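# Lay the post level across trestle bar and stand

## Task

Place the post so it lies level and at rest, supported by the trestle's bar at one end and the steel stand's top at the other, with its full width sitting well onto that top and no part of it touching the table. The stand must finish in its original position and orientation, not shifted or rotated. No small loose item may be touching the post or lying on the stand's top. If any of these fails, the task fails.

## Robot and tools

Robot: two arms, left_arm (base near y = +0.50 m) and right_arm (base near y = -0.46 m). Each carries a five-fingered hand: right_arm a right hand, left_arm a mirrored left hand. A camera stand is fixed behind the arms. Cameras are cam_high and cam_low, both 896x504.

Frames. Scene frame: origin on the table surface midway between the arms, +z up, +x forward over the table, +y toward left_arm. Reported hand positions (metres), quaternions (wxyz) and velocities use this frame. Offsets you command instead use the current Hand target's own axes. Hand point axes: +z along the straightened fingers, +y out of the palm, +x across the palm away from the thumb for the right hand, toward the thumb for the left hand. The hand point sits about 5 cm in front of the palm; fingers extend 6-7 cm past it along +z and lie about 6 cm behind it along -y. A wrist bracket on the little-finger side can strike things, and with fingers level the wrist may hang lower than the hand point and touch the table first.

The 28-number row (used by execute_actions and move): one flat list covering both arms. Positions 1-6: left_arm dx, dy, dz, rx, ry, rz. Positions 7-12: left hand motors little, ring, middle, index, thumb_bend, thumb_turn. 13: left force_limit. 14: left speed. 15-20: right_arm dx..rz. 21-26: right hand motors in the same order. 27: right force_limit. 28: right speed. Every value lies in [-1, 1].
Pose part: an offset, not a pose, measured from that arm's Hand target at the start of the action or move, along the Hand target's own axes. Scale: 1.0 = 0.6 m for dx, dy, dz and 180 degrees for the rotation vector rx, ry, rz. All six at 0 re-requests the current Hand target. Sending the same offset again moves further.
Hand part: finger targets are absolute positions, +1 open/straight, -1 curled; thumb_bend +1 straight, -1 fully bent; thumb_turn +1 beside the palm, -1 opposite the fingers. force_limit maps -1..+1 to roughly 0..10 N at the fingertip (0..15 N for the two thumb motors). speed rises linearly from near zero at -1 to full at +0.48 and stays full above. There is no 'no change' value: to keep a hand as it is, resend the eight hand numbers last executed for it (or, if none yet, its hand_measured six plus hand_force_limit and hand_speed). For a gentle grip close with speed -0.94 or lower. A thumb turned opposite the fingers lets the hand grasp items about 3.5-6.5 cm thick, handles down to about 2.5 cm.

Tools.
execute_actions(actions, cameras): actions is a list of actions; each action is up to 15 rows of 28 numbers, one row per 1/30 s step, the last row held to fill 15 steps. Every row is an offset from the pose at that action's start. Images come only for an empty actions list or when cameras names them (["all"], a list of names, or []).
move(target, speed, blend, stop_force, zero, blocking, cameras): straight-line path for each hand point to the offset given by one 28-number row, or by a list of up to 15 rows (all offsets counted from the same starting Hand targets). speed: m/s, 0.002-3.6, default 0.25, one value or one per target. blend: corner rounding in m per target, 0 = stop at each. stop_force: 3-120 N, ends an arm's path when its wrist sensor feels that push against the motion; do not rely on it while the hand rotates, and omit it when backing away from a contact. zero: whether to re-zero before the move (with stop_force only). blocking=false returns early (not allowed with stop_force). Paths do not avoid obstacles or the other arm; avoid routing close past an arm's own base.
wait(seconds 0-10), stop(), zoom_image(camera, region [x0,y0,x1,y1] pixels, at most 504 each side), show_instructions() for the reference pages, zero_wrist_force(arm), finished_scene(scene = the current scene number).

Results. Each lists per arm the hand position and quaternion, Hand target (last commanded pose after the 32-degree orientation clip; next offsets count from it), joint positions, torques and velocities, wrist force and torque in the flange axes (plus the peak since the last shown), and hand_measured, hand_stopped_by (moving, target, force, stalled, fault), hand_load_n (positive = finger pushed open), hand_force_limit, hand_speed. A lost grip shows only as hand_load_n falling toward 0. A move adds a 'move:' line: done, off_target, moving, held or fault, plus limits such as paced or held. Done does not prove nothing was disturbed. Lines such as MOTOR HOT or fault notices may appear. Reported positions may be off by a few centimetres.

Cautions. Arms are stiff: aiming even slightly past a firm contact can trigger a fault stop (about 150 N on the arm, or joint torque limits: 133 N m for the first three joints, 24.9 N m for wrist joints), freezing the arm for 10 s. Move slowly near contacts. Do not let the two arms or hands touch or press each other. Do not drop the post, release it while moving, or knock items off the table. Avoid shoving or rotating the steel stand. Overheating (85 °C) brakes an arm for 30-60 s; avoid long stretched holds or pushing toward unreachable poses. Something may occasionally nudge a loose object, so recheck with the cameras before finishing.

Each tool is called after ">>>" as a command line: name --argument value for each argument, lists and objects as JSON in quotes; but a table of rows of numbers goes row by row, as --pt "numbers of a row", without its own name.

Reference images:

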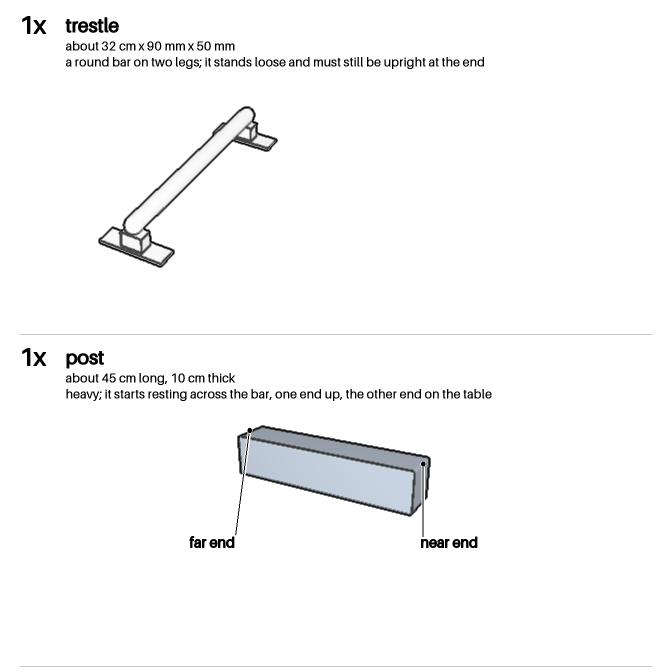

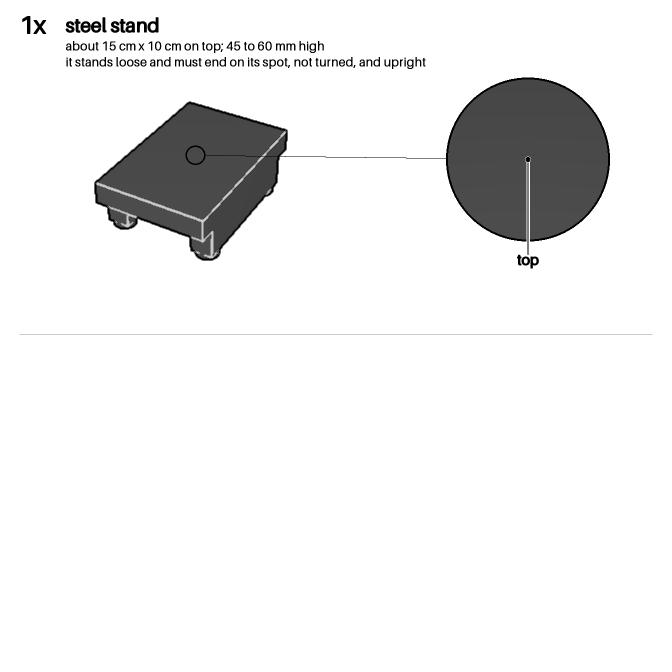

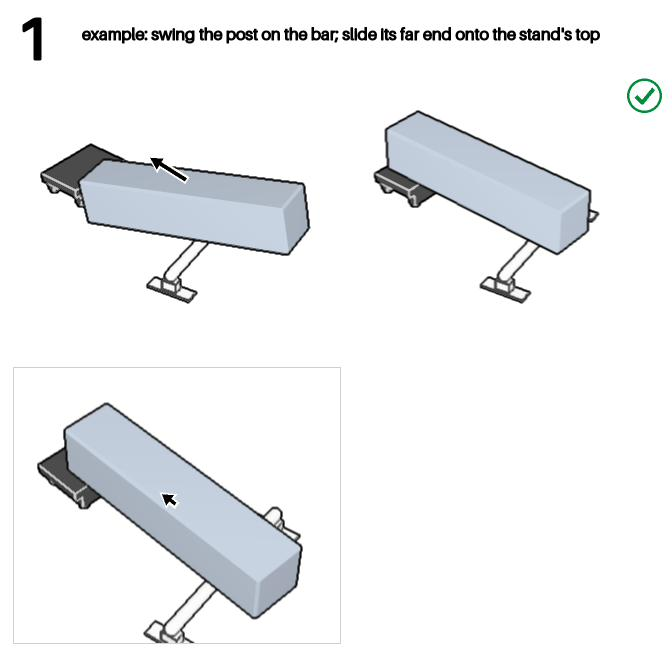

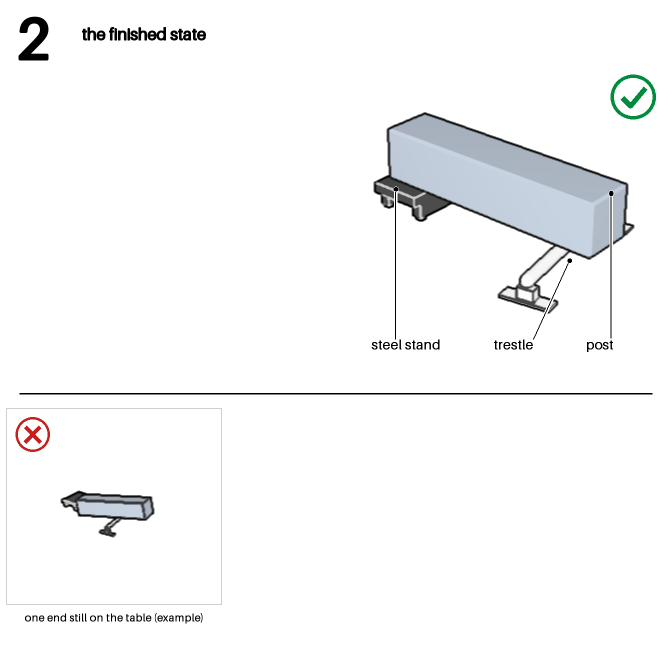

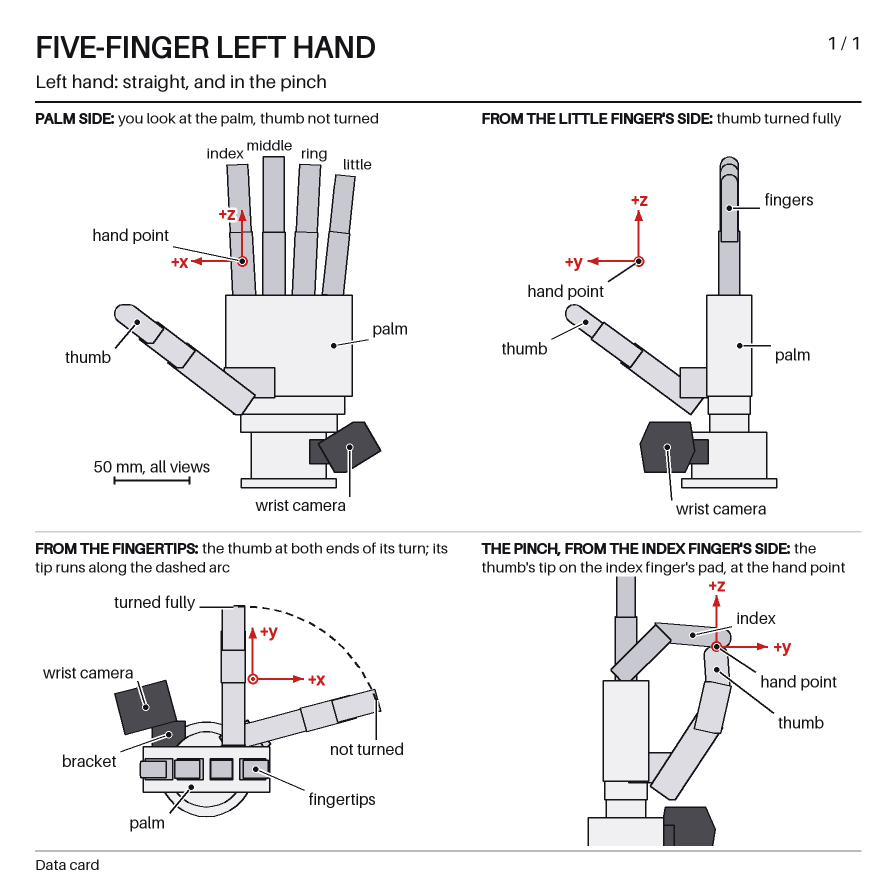

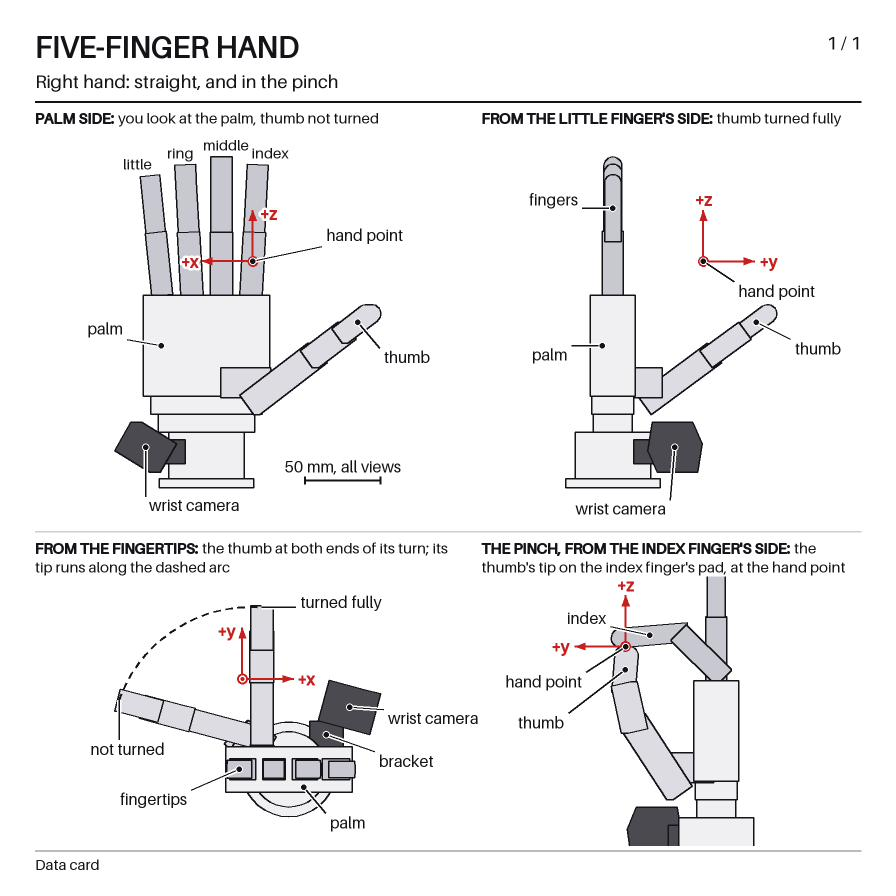

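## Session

>>> execute_actions --actions '[]'

>>> zoom_image --camera "cam_high" --region '[310, 60, 570, 260]'

>>> zoom_image --camera "cam_low" --region '[250, 190, 600, 470]'

Scene clock: 0.00 s.
left_arm: end_effector_position=(+0.2987, +0.0658, +0.1751) hand_measured=(+1.000, +1.000, +1.000, +1.000, +1.000, +1.000) hand_load_n=(+0.0, +0.0, +0.0, +0.0, +0.0, +0.0) hand_stopped_by=(target, target, target, target, target, target) hand_force_limit=0.00 hand_speed=-0.80 end_effector_quat_wxyz=(+0.638, +0.708, +0.302, +0.013) | right_arm: end_effector_position=(+0.0312, +0.0013, +0.3910) hand_measured=(+1.000, +1.000, +1.000, +1.000, +1.000, +1.000) hand_load_n=(+0.0, +0.0, +0.0, +0.0, +0.0, +0.0) hand_stopped_by=(target, target, target, target, target, target) hand_force_limit=0.00 hand_speed=-0.80 end_effector_quat_wxyz=(-0.403, -0.303, +0.837, +0.215)
Joint positions: left_arm=[2.73 -1.677 -2.378 3.805 -0.849 -0.217] | right_arm=[0.673 -1.312 1.63 1.987 0.904 -1.808]
Joint velocities: within noise
Joint torques (N m): no reading
Motor temperatures (°C): left_arm=[35 30 29 35 43 35] | right_arm=[28 28 34 36 35 42]
Wrist force (N): no reading
Wrist torque (N m): no reading
Wrist force, peak (N): no reading
Hand target: left_arm +0.2987, +0.0658, +0.1751; +0.638, +0.708, +0.302, +0.013 | right_arm +0.0312, +0.0013, +0.3910; -0.403, -0.303, +0.837, +0.215

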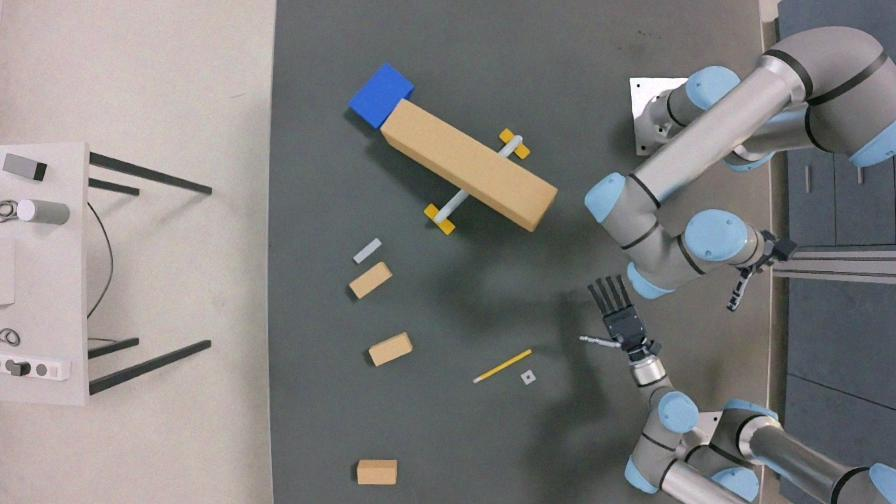

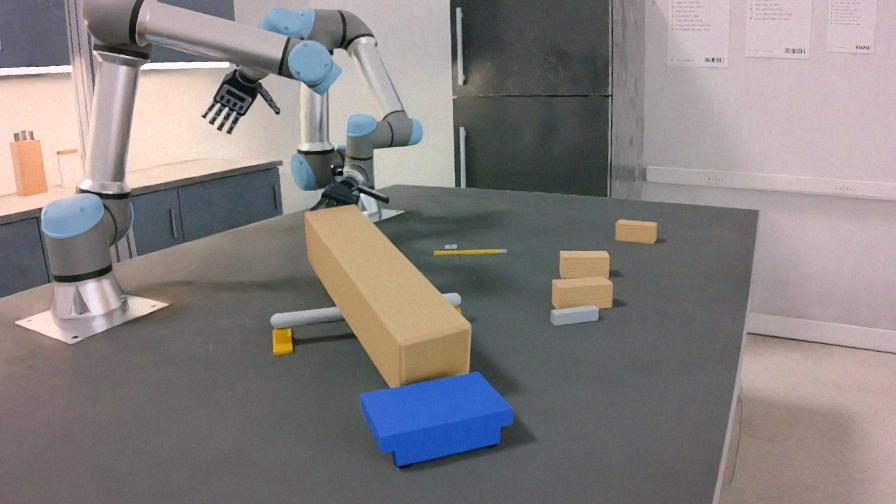

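Scaled by 1.938 from the camera's 896x504 image, which has a finer 1280x720 frame.

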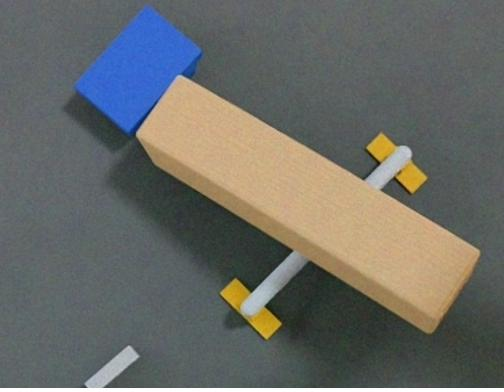

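Scaled by 1.440 from the camera's 896x504 image, which has a finer 1280x720 frame.

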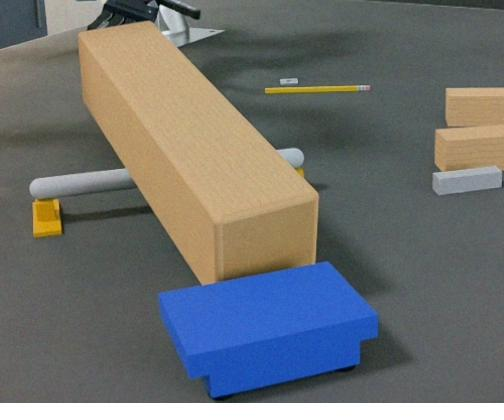

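>>> move --pt "0 0 0 -0.1122 0.0976 -0.4474 -1 -1 -1 -1 1 1 0 0.3 -0.1093 -0.2417 -0.3518 -0.059 -0.2429 0.1051 -1 -1 -1 -1 1 1 0 0.3" --pt "-0.0335 -0.1415 0.2252 -0.2244 0.1952 -0.8947 -1 -1 -1 -1 1 1 0 0.3 -0.3138 -0.5882 -0.6115 -0.1179 -0.4857 0.2102 -1 -1 -1 -1 1 1 0 0.3" --blend 0.05 --speed 0.45 --cameras '["all"]'

>>> zoom_image --camera "cam_high" --region '[410, 90, 640, 280]'

Scene clock: 118.80 s.
left_arm: end_effector_position=(+0.3018, -0.0639, +0.0801) hand_measured=(-1.000, -1.000, -1.000, -1.000, +1.000, +1.000) hand_load_n=(+0.0, +0.0, +0.0, +0.0, +0.0, -0.5) hand_stopped_by=(target, target, target, target, target, target) hand_force_limit=0.00 hand_speed=0.30 end_effector_quat_wxyz=(+0.175, -0.376, +0.825, -0.384) | right_arm: end_effector_position=(+0.5367, -0.1684, +0.2898) hand_measured=(-1.000, -1.000, -1.000, -1.000, +1.000, +1.000) hand_load_n=(+0.0, +0.0, +0.5, +0.0, +0.0, +0.0) hand_stopped_by=(target, target, target, target, target, target) hand_force_limit=0.00 hand_speed=0.30 end_effector_quat_wxyz=(+0.186, +0.255, +0.876, +0.365)
Joint positions: left_arm=[2.34 -2.062 -1.538 2.899 -1.634 -3.196] | right_arm=[-0.035 -1.451 1.75 0.607 1.004 -0.789]
Joint torques (N m): left_arm=[5.78 26.27 26.76 -1.67 1.74 -2.72] | right_arm=[8.42 -13.26 -8.97 -0.28 0.33 1.91]
Wrist force (N): left_arm=[-0.4 3.3 -0.2] | right_arm=[1.0 1.2 0.3]
Wrist torque (N m): left_arm=[0.39 -0.02 0.00] | right_arm=[0.20 -0.04 -0.11]
Wrist force, peak (N): left_arm=[0.4 3.8 -0.6] | right_arm=[1.1 1.0 0.7]
Hand target: left_arm +0.3018, -0.0639, +0.0801; +0.175, -0.376, +0.825, -0.384 | right_arm +0.5367, -0.1684, +0.2898; +0.186, +0.255, +0.876, +0.365
Off the commanded pose: left_arm 0.000 m, 0 deg | right_arm 0.000 m, 0 deg.
move: done; blend cut to 0 m at target 1

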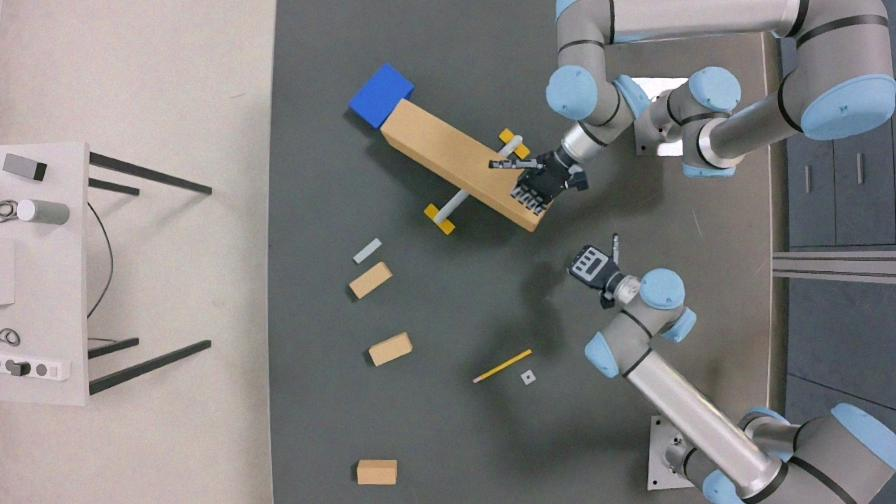

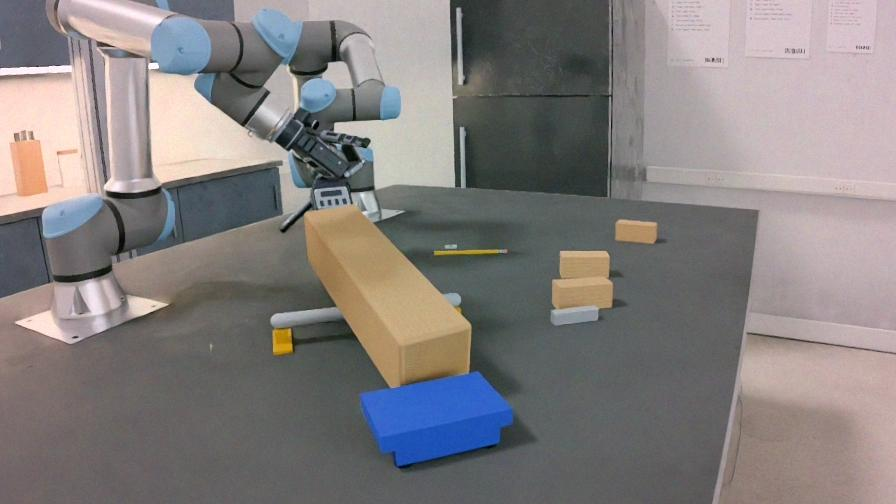

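Scaled by 2.191 from the camera's 896x504 image, which has a finer 1280x720 frame.

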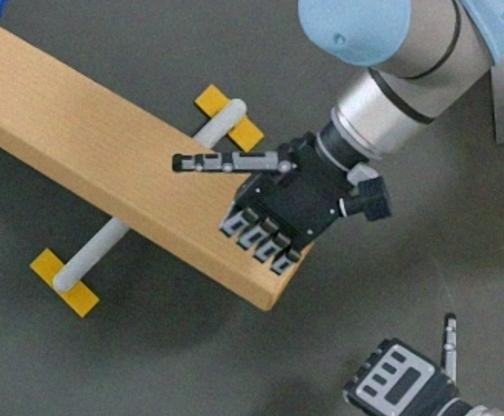

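>>> zero_wrist_force --arm "right_arm"

>>> zero_wrist_force --arm "left_arm"

>>> move --pt "0.0164 0.0046 0.0724 0 0 0 -1 -1 -1 -1 1 1 0 0.3 0.0116 -0.0613 0.0552 0 0 0 -1 -1 -1 -1 1 1 0 0.3" --pt "0.0328 0.0093 0.1447 0 0 0 -1 -1 -1 -1 1 1 0 0.3 0.0236 -0.1251 0.1126 0 0 0 -1 -1 -1 -1 1 1 0 0.3" --speed '[0.1, 0.025]' --stop_force 25 --cameras '["all"]'

>>> zoom_image --camera "cam_high" --region '[330, 50, 630, 270]'

>>> zoom_image --camera "cam_low" --region '[200, 130, 600, 470]'

Wrist force sensor zeroed.

Wrist force sensor zeroed.

Scene clock: 132.30 s.
left_arm: end_effector_position=(+0.3363, -0.1201, +0.0200) hand_measured=(-1.000, -1.000, -1.000, -1.000, +1.000, +1.000) hand_load_n=(+0.0, +0.0, +0.0, +0.0, +0.0, -0.5) hand_stopped_by=(target, target, target, target, target, target) hand_force_limit=0.00 hand_speed=0.30 end_effector_quat_wxyz=(+0.175, -0.376, +0.825, -0.384) | right_arm: end_effector_position=(+0.5368, -0.1686, +0.1878) hand_measured=(-1.000, -1.000, -1.000, -1.000, +1.000, +1.000) hand_load_n=(+0.0, +0.0, +0.0, +0.0, +0.0, +0.0) hand_stopped_by=(target, target, target, target, target, target) hand_force_limit=0.00 hand_speed=0.30 end_effector_quat_wxyz=(+0.186, +0.255, +0.876, +0.365)
Joint positions: left_arm=[2.314 -2.272 -1.359 2.928 -1.654 -3.213] | right_arm=[-0.036 -1.347 1.912 0.341 1.004 -0.789]
Joint torques (N m): left_arm=[-8.12 33.64 26.8 -1.75 -2.2 -2.4] | right_arm=[-0.72 -13.2 -5.3 -0.5 -1.33 1.52]
Wrist force (N, zeroed by zero_wrist_force): left_arm=[0.1 -0.1 -0.1] | right_arm=[0.9 4.1 -2.9]
Wrist torque (N m, zeroed by zero_wrist_force): left_arm=[-0.01 -0.02 0.00] | right_arm=[0.28 0.13 0.34]
Wrist force, peak (N, zeroed by zero_wrist_force): left_arm=[-0.6 -0.2 -0.4] | right_arm=[-1.1 4.3 -3.3]
Hand target: left_arm +0.3363, -0.1201, +0.0200; +0.175, -0.376, +0.825, -0.384 | right_arm +0.5367, -0.1686, +0.1878; +0.186, +0.255, +0.876, +0.365
Off the commanded pose: left_arm 0.000 m, 0 deg | right_arm 0.000 m, 0 deg.
move: done

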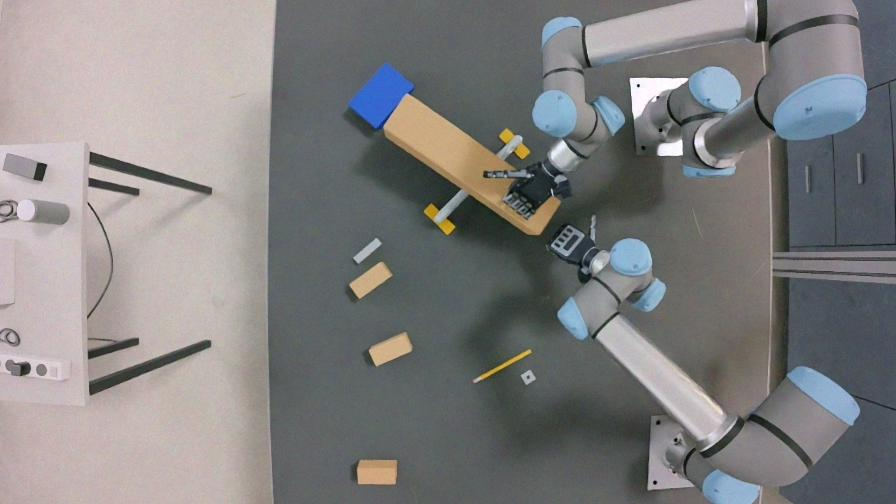

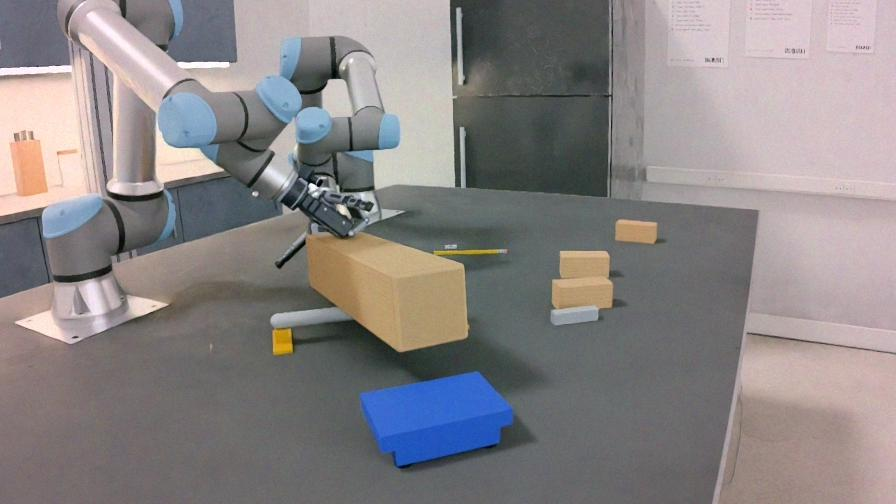

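Scaled by 1.680 from the camera's 896x504 image, which has a finer 1280x720 frame.

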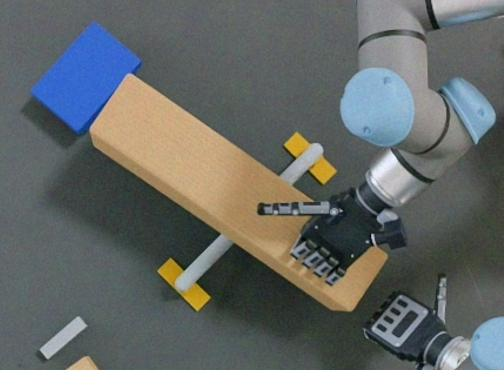

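Scaled by 1.260 from the camera's 896x504 image, which has a finer 1280x720 frame.

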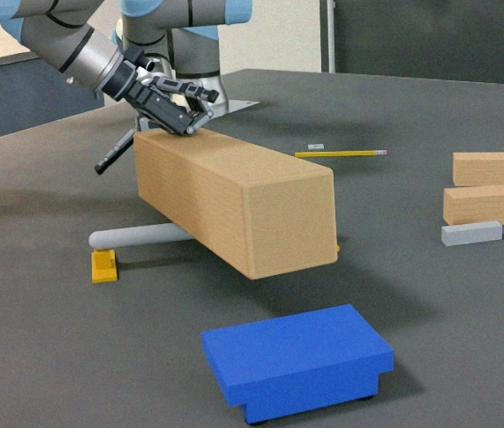

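>>> move --target '[-0.0167,-0.0536,0.0638,0,0,0,-1,-1,-1,-1,1,1,0,0.3,0,0,0,0,0,0,-1,-1,-1,-1,1,1,0,0.3]' --speed 0.03 --stop_force 4

Scene clock: 145.67 s.
left_arm: end_effector_position=(+0.3718, -0.1402, +0.0199) hand_measured=(-1.000, -1.000, -1.000, -1.000, +1.000, +1.000) hand_load_n=(+0.0, +0.0, +0.0, +0.0, +0.0, +0.0) hand_stopped_by=(target, target, target, target, target, target) hand_force_limit=0.00 hand_speed=0.30 end_effector_quat_wxyz=(+0.175, -0.376, +0.825, -0.384) | right_arm: end_effector_position=(+0.5368, -0.1686, +0.1878) hand_measured=(-1.000, -1.000, -1.000, -1.000, +1.000, +1.000) hand_load_n=(+0.0, +0.0, +0.0, +0.0, +0.0, +0.0) hand_stopped_by=(target, target, target, target, target, target) hand_force_limit=0.00 hand_speed=0.30 end_effector_quat_wxyz=(+0.186, +0.255, +0.876, +0.365)
Joint positions: left_arm=[2.335 -2.351 -1.215 2.865 -1.638 -3.2] | right_arm=[-0.036 -1.347 1.912 0.341 1.004 -0.789]
Joint torques (N m): left_arm=[-8.3 52.51 7.76 1.05 -2.21 -2.54] | right_arm=[7.62 -14.54 -5.49 2.03 0.08 1.5]
Wrist force (N, zeroed by zero_wrist_force): left_arm=[0.1 -0.1 -0.1] | right_arm=[-0.1 3.0 -2.6]
Wrist torque (N m, zeroed by zero_wrist_force): left_arm=[-0.02 -0.03 -0.14] | right_arm=[0.22 0.20 0.23]
Wrist force, peak (N, zeroed by zero_wrist_force): left_arm=[-0.2 8.5 -8.7] | right_arm=[0.5 4.3 -2.9]
Hand target: left_arm +0.3718, -0.1402, +0.0199; +0.175, -0.376, +0.825, -0.384 (not the last commanded pose) | right_arm +0.5367, -0.1686, +0.1878; +0.186, +0.255, +0.876, +0.365
Off the commanded pose: left_arm 0.010 m, 0 deg | right_arm 0.000 m, 0 deg.
move: contact (left_arm)

>>> move --target '[-0.025,-0.0536,0.0638,0,0,0,-1,-1,-1,-1,1,1,0,0.3,-0.0767,0.0131,0.018,0,0,0,-1,-1,-1,-1,1,1,0,0.3]' --speed 0.035 --stop_force 40 --cameras '["all"]'

>>> zoom_image --camera "cam_high" --region '[330, 50, 630, 270]'

>>> zoom_image --camera "cam_low" --region '[200, 130, 600, 470]'

Scene clock: 172.33 s.
left_arm: end_effector_position=(+0.4193, -0.1617, +0.0199) hand_measured=(-1.000, -1.000, -1.000, -1.000, +1.000, +1.000) hand_load_n=(+0.5, +0.0, +0.0, +0.0, +0.0, +0.0) hand_stopped_by=(target, target, target, target, target, target) hand_force_limit=0.00 hand_speed=0.30 end_effector_quat_wxyz=(+0.175, -0.376, +0.825, -0.384) | right_arm: end_effector_position=(+0.5816, -0.1848, +0.1929) hand_measured=(-1.000, -1.000, -1.000, -1.000, +1.000, +1.000) hand_load_n=(+0.5, +0.0, +0.0, +0.0, +0.0, +0.0) hand_stopped_by=(target, target, target, target, target, target) hand_force_limit=0.00 hand_speed=0.30 end_effector_quat_wxyz=(+0.186, +0.255, +0.876, +0.365)
Joint positions: left_arm=[2.366 -2.46 -1.012 2.772 -1.615 -3.18] | right_arm=[-0.079 -1.266 1.795 0.4 0.977 -0.83]
Joint torques (N m): left_arm=[8.32 39.67 33.08 0.81 1.43 2.27] | right_arm=[-4.36 -11.7 -24.48 2.83 -0.86 -2.13]
Wrist force (N, zeroed by zero_wrist_force): left_arm=[0.3 9.9 -11.0] | right_arm=[-2.9 9.8 -10.9]
Wrist torque (N m, zeroed by zero_wrist_force): left_arm=[1.07 -0.08 -0.31] | right_arm=[0.93 0.71 0.46]
Wrist force, peak (N, zeroed by zero_wrist_force): left_arm=[0.3 9.9 -11.0] | right_arm=[-3.2 10.3 -11.4]
Hand target: left_arm +0.4193, -0.1617, +0.0199; +0.175, -0.376, +0.825, -0.384 | right_arm +0.5816, -0.1848, +0.1929; +0.186, +0.255, +0.876, +0.365
Off the commanded pose: left_arm 0.000 m, 0 deg | right_arm 0.000 m, 0 deg.
move: done

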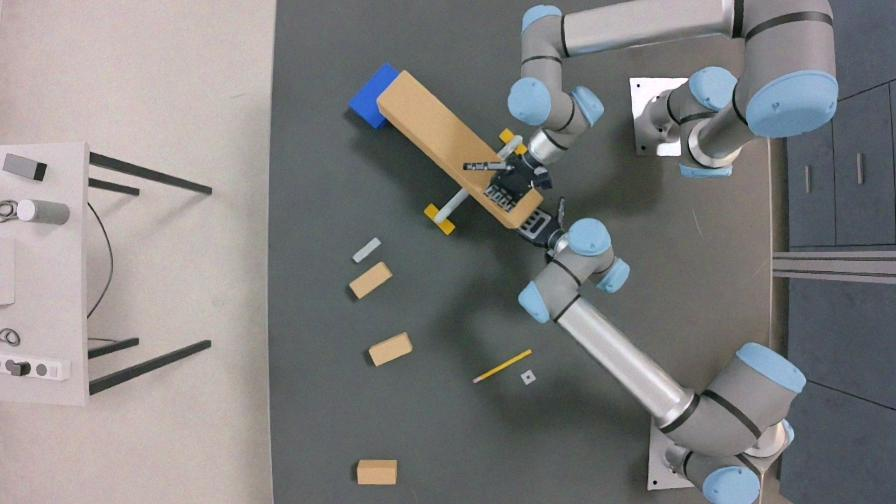

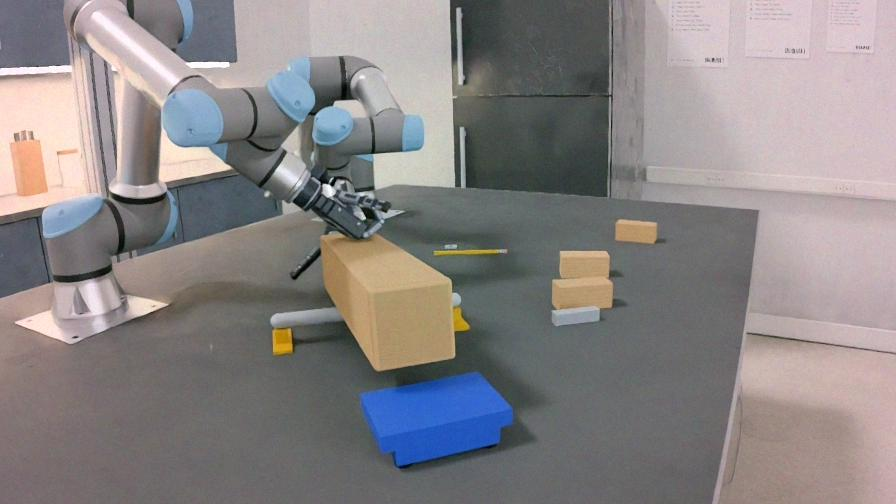

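Scaled by 1.680 from the camera's 896x504 image, which has a finer 1280x720 frame.

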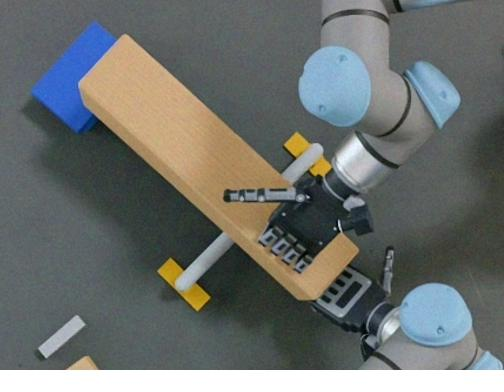

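Scaled by 1.260 from the camera's 896x504 image, which has a finer 1280x720 frame.

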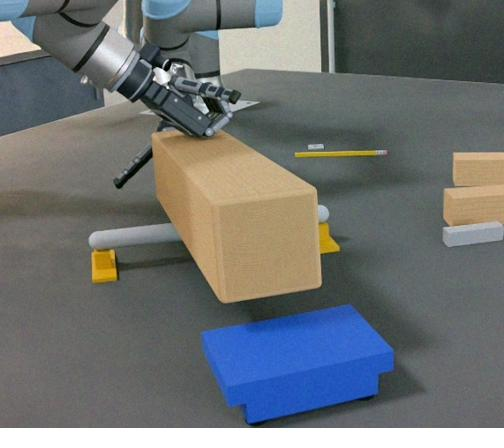

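>>> move --target '[0.0083,-0.0268,0.0319,0,-0.0106,-0.0089,-1,-1,-1,-1,1,1,0,0.3,-0.0406,-0.011,-0.0037,0,0,0,-1,-1,-1,-1,1,1,0,0.3]' --speed 0.035 --cameras '["all"]'

>>> zoom_image --camera "cam_high" --region '[330, 50, 630, 270]'

>>> zoom_image --camera "cam_low" --region '[200, 130, 600, 470]'

Scene clock: 198.07 s.
left_arm: end_effector_position=(+0.4349, -0.1818, +0.0199) hand_measured=(-1.000, -1.000, -1.000, -1.000, +1.000, +1.000) hand_load_n=(+0.0, +0.0, +0.0, +0.0, +0.0, +0.0) hand_stopped_by=(target, target, target, target, target, target) hand_force_limit=0.00 hand_speed=0.30 end_effector_quat_wxyz=(+0.183, -0.394, +0.816, -0.380) | right_arm: end_effector_position=(+0.5979, -0.2041, +0.1930) hand_measured=(-1.000, -1.000, -1.000, -1.000, +1.000, +1.000) hand_load_n=(+0.0, +0.0, +0.0, +0.0, +0.0, +0.0) hand_stopped_by=(target, target, target, target, target, target) hand_force_limit=0.00 hand_speed=0.30 end_effector_quat_wxyz=(+0.186, +0.255, +0.876, +0.365)
Joint positions: left_arm=[2.35 -2.534 -0.87 2.702 -1.66 -3.218] | right_arm=[-0.126 -1.237 1.761 0.431 0.949 -0.877]
Joint torques (N m): left_arm=[-2.76 44.03 34.99 2.02 -3.36 -2.75] | right_arm=[-13.2 2.39 -14.97 1.35 6.53 -3.08]
Wrist force (N, zeroed by zero_wrist_force): left_arm=[2.2 15.7 -13.2] | right_arm=[5.8 45.1 -29.2]
Wrist torque (N m, zeroed by zero_wrist_force): left_arm=[1.38 -0.21 -0.11] | right_arm=[3.26 1.73 3.11]
Wrist force, peak (N, zeroed by zero_wrist_force): left_arm=[2.2 15.7 -13.2] | right_arm=[5.9 45.3 -29.8]
Hand target: left_arm +0.4349, -0.1819, +0.0199; +0.183, -0.394, +0.816, -0.380 | right_arm +0.5979, -0.2042, +0.1929; +0.186, +0.255, +0.876, +0.365
Off the commanded pose: left_arm 0.000 m, 0 deg | right_arm 0.000 m, 0 deg.
move: done

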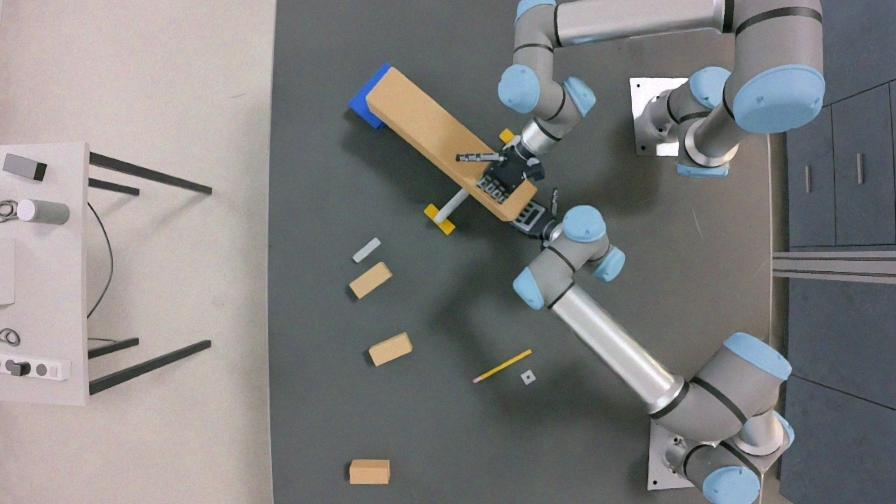

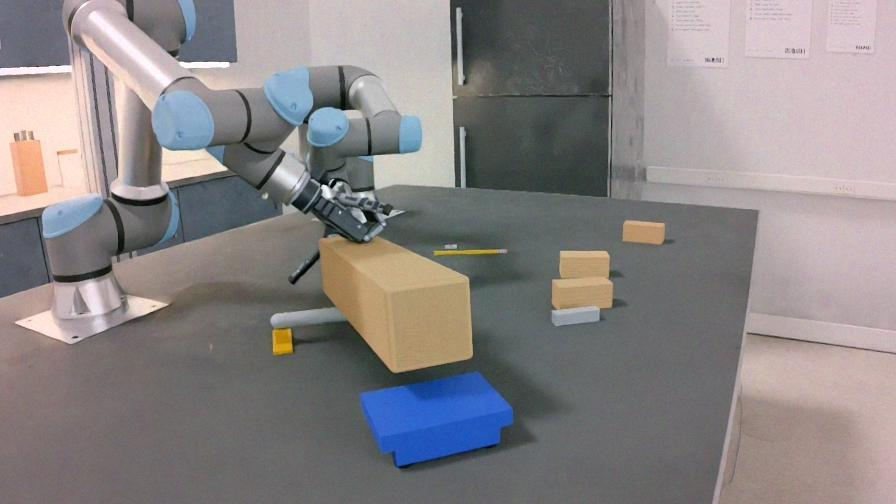

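Scaled by 1.680 from the camera's 896x504 image, which has a finer 1280x720 frame.

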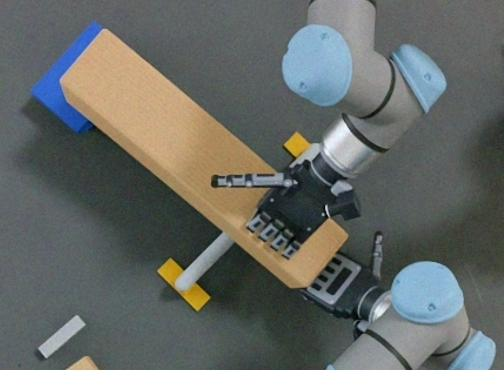

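Scaled by 1.260 from the camera's 896x504 image, which has a finer 1280x720 frame.

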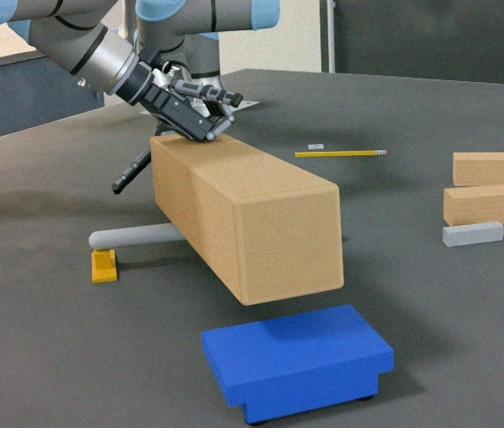

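>>> move --pt "0 0.0064 -0.0077 0 0 0 -1 -1 -1 -1 1 1 0 0.3 -0.0046 0.0245 -0.0221 0 0 0 -1 -1 -1 -1 1 1 0 0.3" --pt "0 0.0064 -0.0077 0 0 0 -1 -1 -1 -1 1 1 0 0.3 -0.0185 0.0981 -0.0883 0 0 0 -1 -1 -1 -1 1 1 0 0.3" --speed '[0.015, 0.1]' --blend 0.002 --cameras '["all"]'

>>> zoom_image --camera "cam_low" --region '[200, 130, 600, 470]'

>>> zoom_image --camera "cam_high" --region '[330, 50, 630, 270]'

Scene clock: 213.23 s.
left_arm: end_effector_position=(+0.4302, -0.1781, +0.0199) hand_measured=(-1.000, -1.000, -1.000, -1.000, +1.000, +1.000) hand_load_n=(+0.0, +0.0, +0.5, +0.5, +0.0, -0.5) hand_stopped_by=(target, target, target, target, target, target) hand_force_limit=0.00 hand_speed=0.30 end_effector_quat_wxyz=(+0.183, -0.394, +0.816, -0.380) | right_arm: end_effector_position=(+0.5979, -0.2040, +0.2728) hand_measured=(-1.000, -1.000, -1.000, -1.000, +1.000, +1.000) hand_load_n=(+0.0, +0.0, +0.0, +0.0, +0.0, +0.0) hand_stopped_by=(target, target, target, target, target, target) hand_force_limit=0.00 hand_speed=0.30 end_effector_quat_wxyz=(+0.186, +0.255, +0.876, +0.365)
Joint positions: left_arm=[2.349 -2.518 -0.902 2.717 -1.661 -3.219] | right_arm=[-0.126 -1.316 1.642 0.628 0.95 -0.876]
Joint torques (N m): left_arm=[-7.51 58.98 8.76 1.07 -2.25 -2.45] | right_arm=[-4.99 -35.71 -31.86 2.78 0.32 -1.75]
Wrist force (N, zeroed by zero_wrist_force): left_arm=[-0.1 -0.1 0.0] | right_arm=[-1.3 0.6 -0.1]
Wrist torque (N m, zeroed by zero_wrist_force): left_arm=[-0.03 0.01 -0.02] | right_arm=[0.13 0.18 0.02]
Wrist force, peak (N, zeroed by zero_wrist_force): left_arm=[2.0 17.0 -15.6] | right_arm=[6.0 46.4 -30.3]
Hand target: left_arm +0.4302, -0.1781, +0.0199; +0.183, -0.394, +0.816, -0.380 | right_arm +0.5979, -0.2040, +0.2729; +0.186, +0.255, +0.876, +0.365
Off the commanded pose: left_arm 0.000 m, 0 deg | right_arm 0.000 m, 0 deg.
move: done

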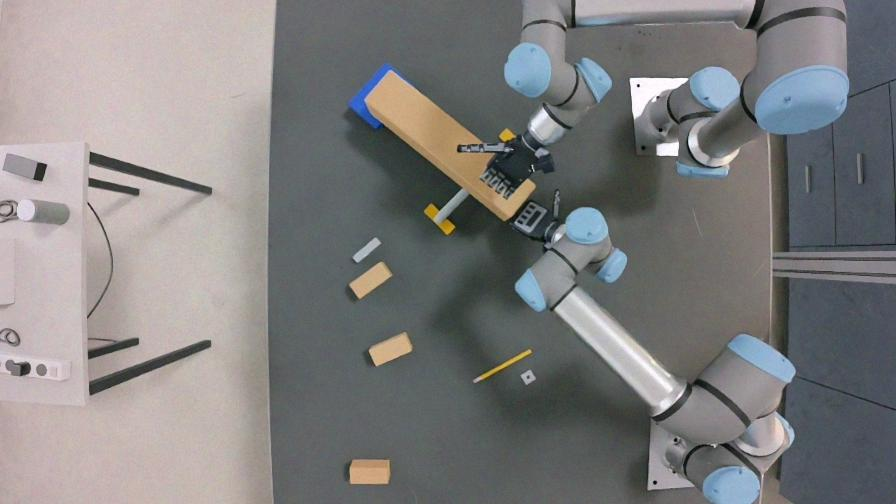

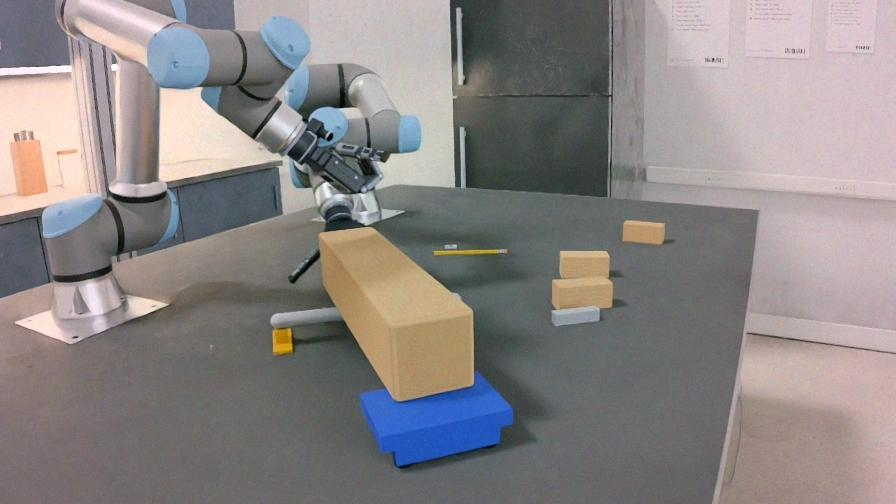

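Scaled by 1.260 from the camera's 896x504 image, which has a finer 1280x720 frame.

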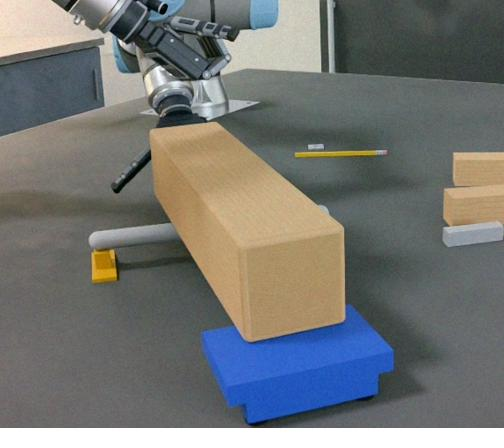

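Scaled by 1.680 from the camera's 896x504 image, which has a finer 1280x720 frame.

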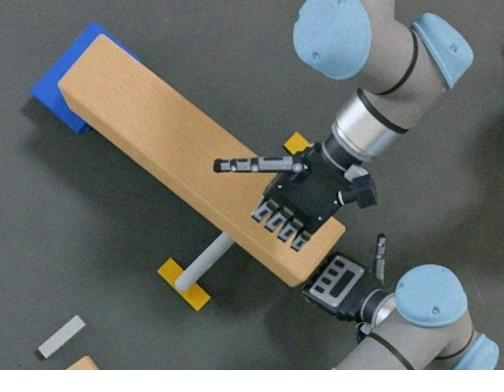

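>>> move --target '[0.003,-0.0439,0.0523,0,0.0085,0.0071,-1,-1,-1,-1,1,1,0,0.3,0,0,0,0,0,0,-1,-1,-1,-1,1,1,0,0.3]' --speed 0.03 --stop_force 35 --cameras '["all"]'

>>> zoom_image --camera "cam_low" --region '[200, 130, 600, 470]'

>>> zoom_image --camera "cam_high" --region '[330, 50, 630, 270]'

Scene clock: 226.90 s.
left_arm: end_effector_position=(+0.4612, -0.2050, +0.0199) hand_measured=(-1.000, -1.000, -1.000, -1.000, +1.000, +1.000) hand_load_n=(+0.0, +0.0, +0.0, +0.0, +0.0, +0.0) hand_stopped_by=(target, target, target, target, target, target) hand_force_limit=0.00 hand_speed=0.30 end_effector_quat_wxyz=(+0.176, -0.380, +0.823, -0.384) | right_arm: end_effector_position=(+0.5979, -0.2040, +0.2729) hand_measured=(-1.000, -1.000, -1.000, -1.000, +1.000, +1.000) hand_load_n=(+0.5, +0.0, +0.0, +0.0, +0.0, +0.0) hand_stopped_by=(target, target, target, target, target, target) hand_force_limit=0.00 hand_speed=0.30 end_effector_quat_wxyz=(+0.186, +0.255, +0.876, +0.365)
Joint positions: left_arm=[2.361 -2.648 -0.649 2.597 -1.625 -3.189] | right_arm=[-0.126 -1.316 1.642 0.628 0.95 -0.876]
Joint torques (N m): left_arm=[5.74 45.8 30.98 -0.79 1.83 2.44] | right_arm=[-5.74 -33.86 -31.69 2.8 -0.71 -1.9]
Wrist force (N, zeroed by zero_wrist_force): left_arm=[-0.6 4.3 -3.3] | right_arm=[-0.8 0.8 0.1]
Wrist torque (N m, zeroed by zero_wrist_force): left_arm=[0.33 -0.16 -0.47] | right_arm=[0.14 0.12 0.06]
Wrist force, peak (N, zeroed by zero_wrist_force): left_arm=[-0.8 3.9 -4.8] | right_arm=[-1.3 1.0 -0.5]
Hand target: left_arm +0.4612, -0.2050, +0.0199; +0.176, -0.380, +0.823, -0.384 | right_arm +0.5979, -0.2040, +0.2729; +0.186, +0.255, +0.876, +0.365
Off the commanded pose: left_arm 0.000 m, 0 deg | right_arm 0.000 m, 0 deg.
move: done

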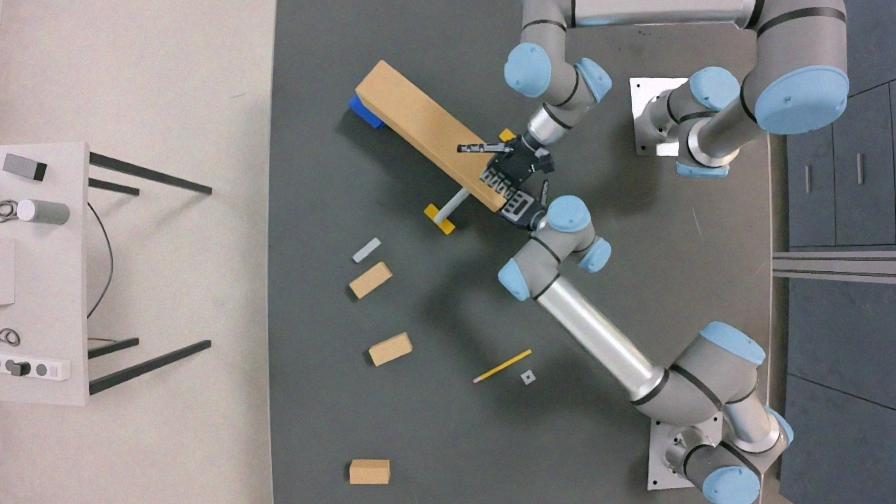

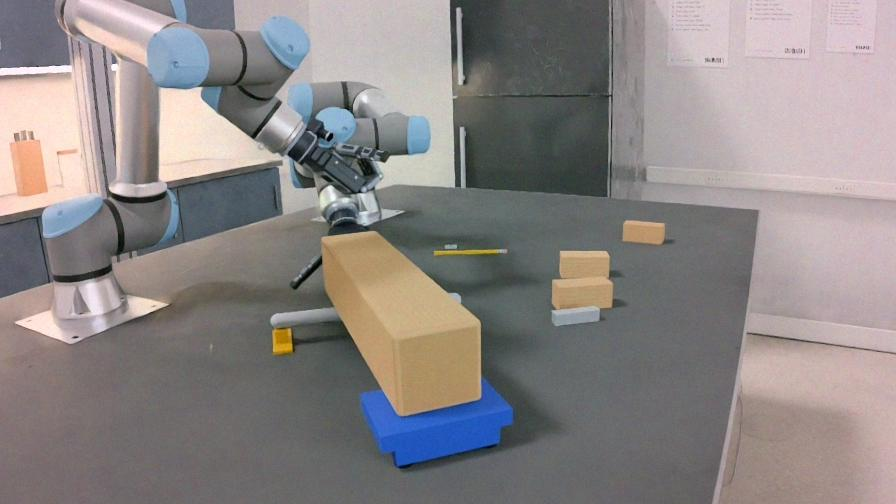

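Scaled by 1.260 from the camera's 896x504 image, which has a finer 1280x720 frame.

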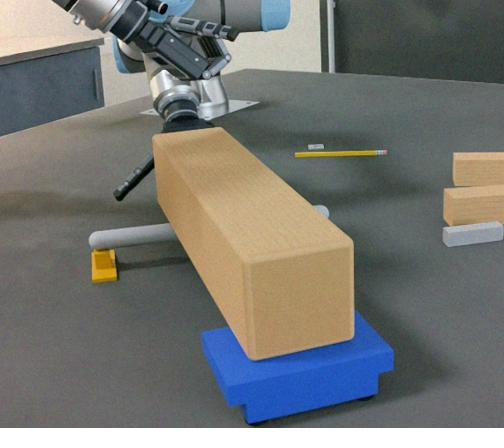

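Scaled by 1.680 from the camera's 896x504 image, which has a finer 1280x720 frame.

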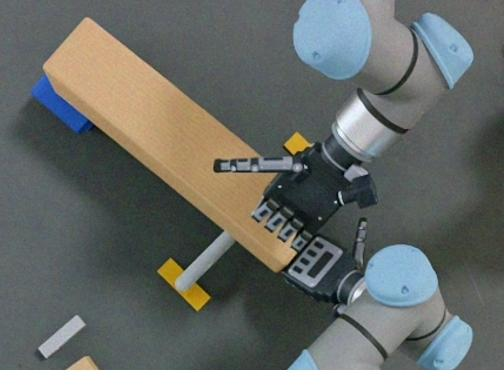

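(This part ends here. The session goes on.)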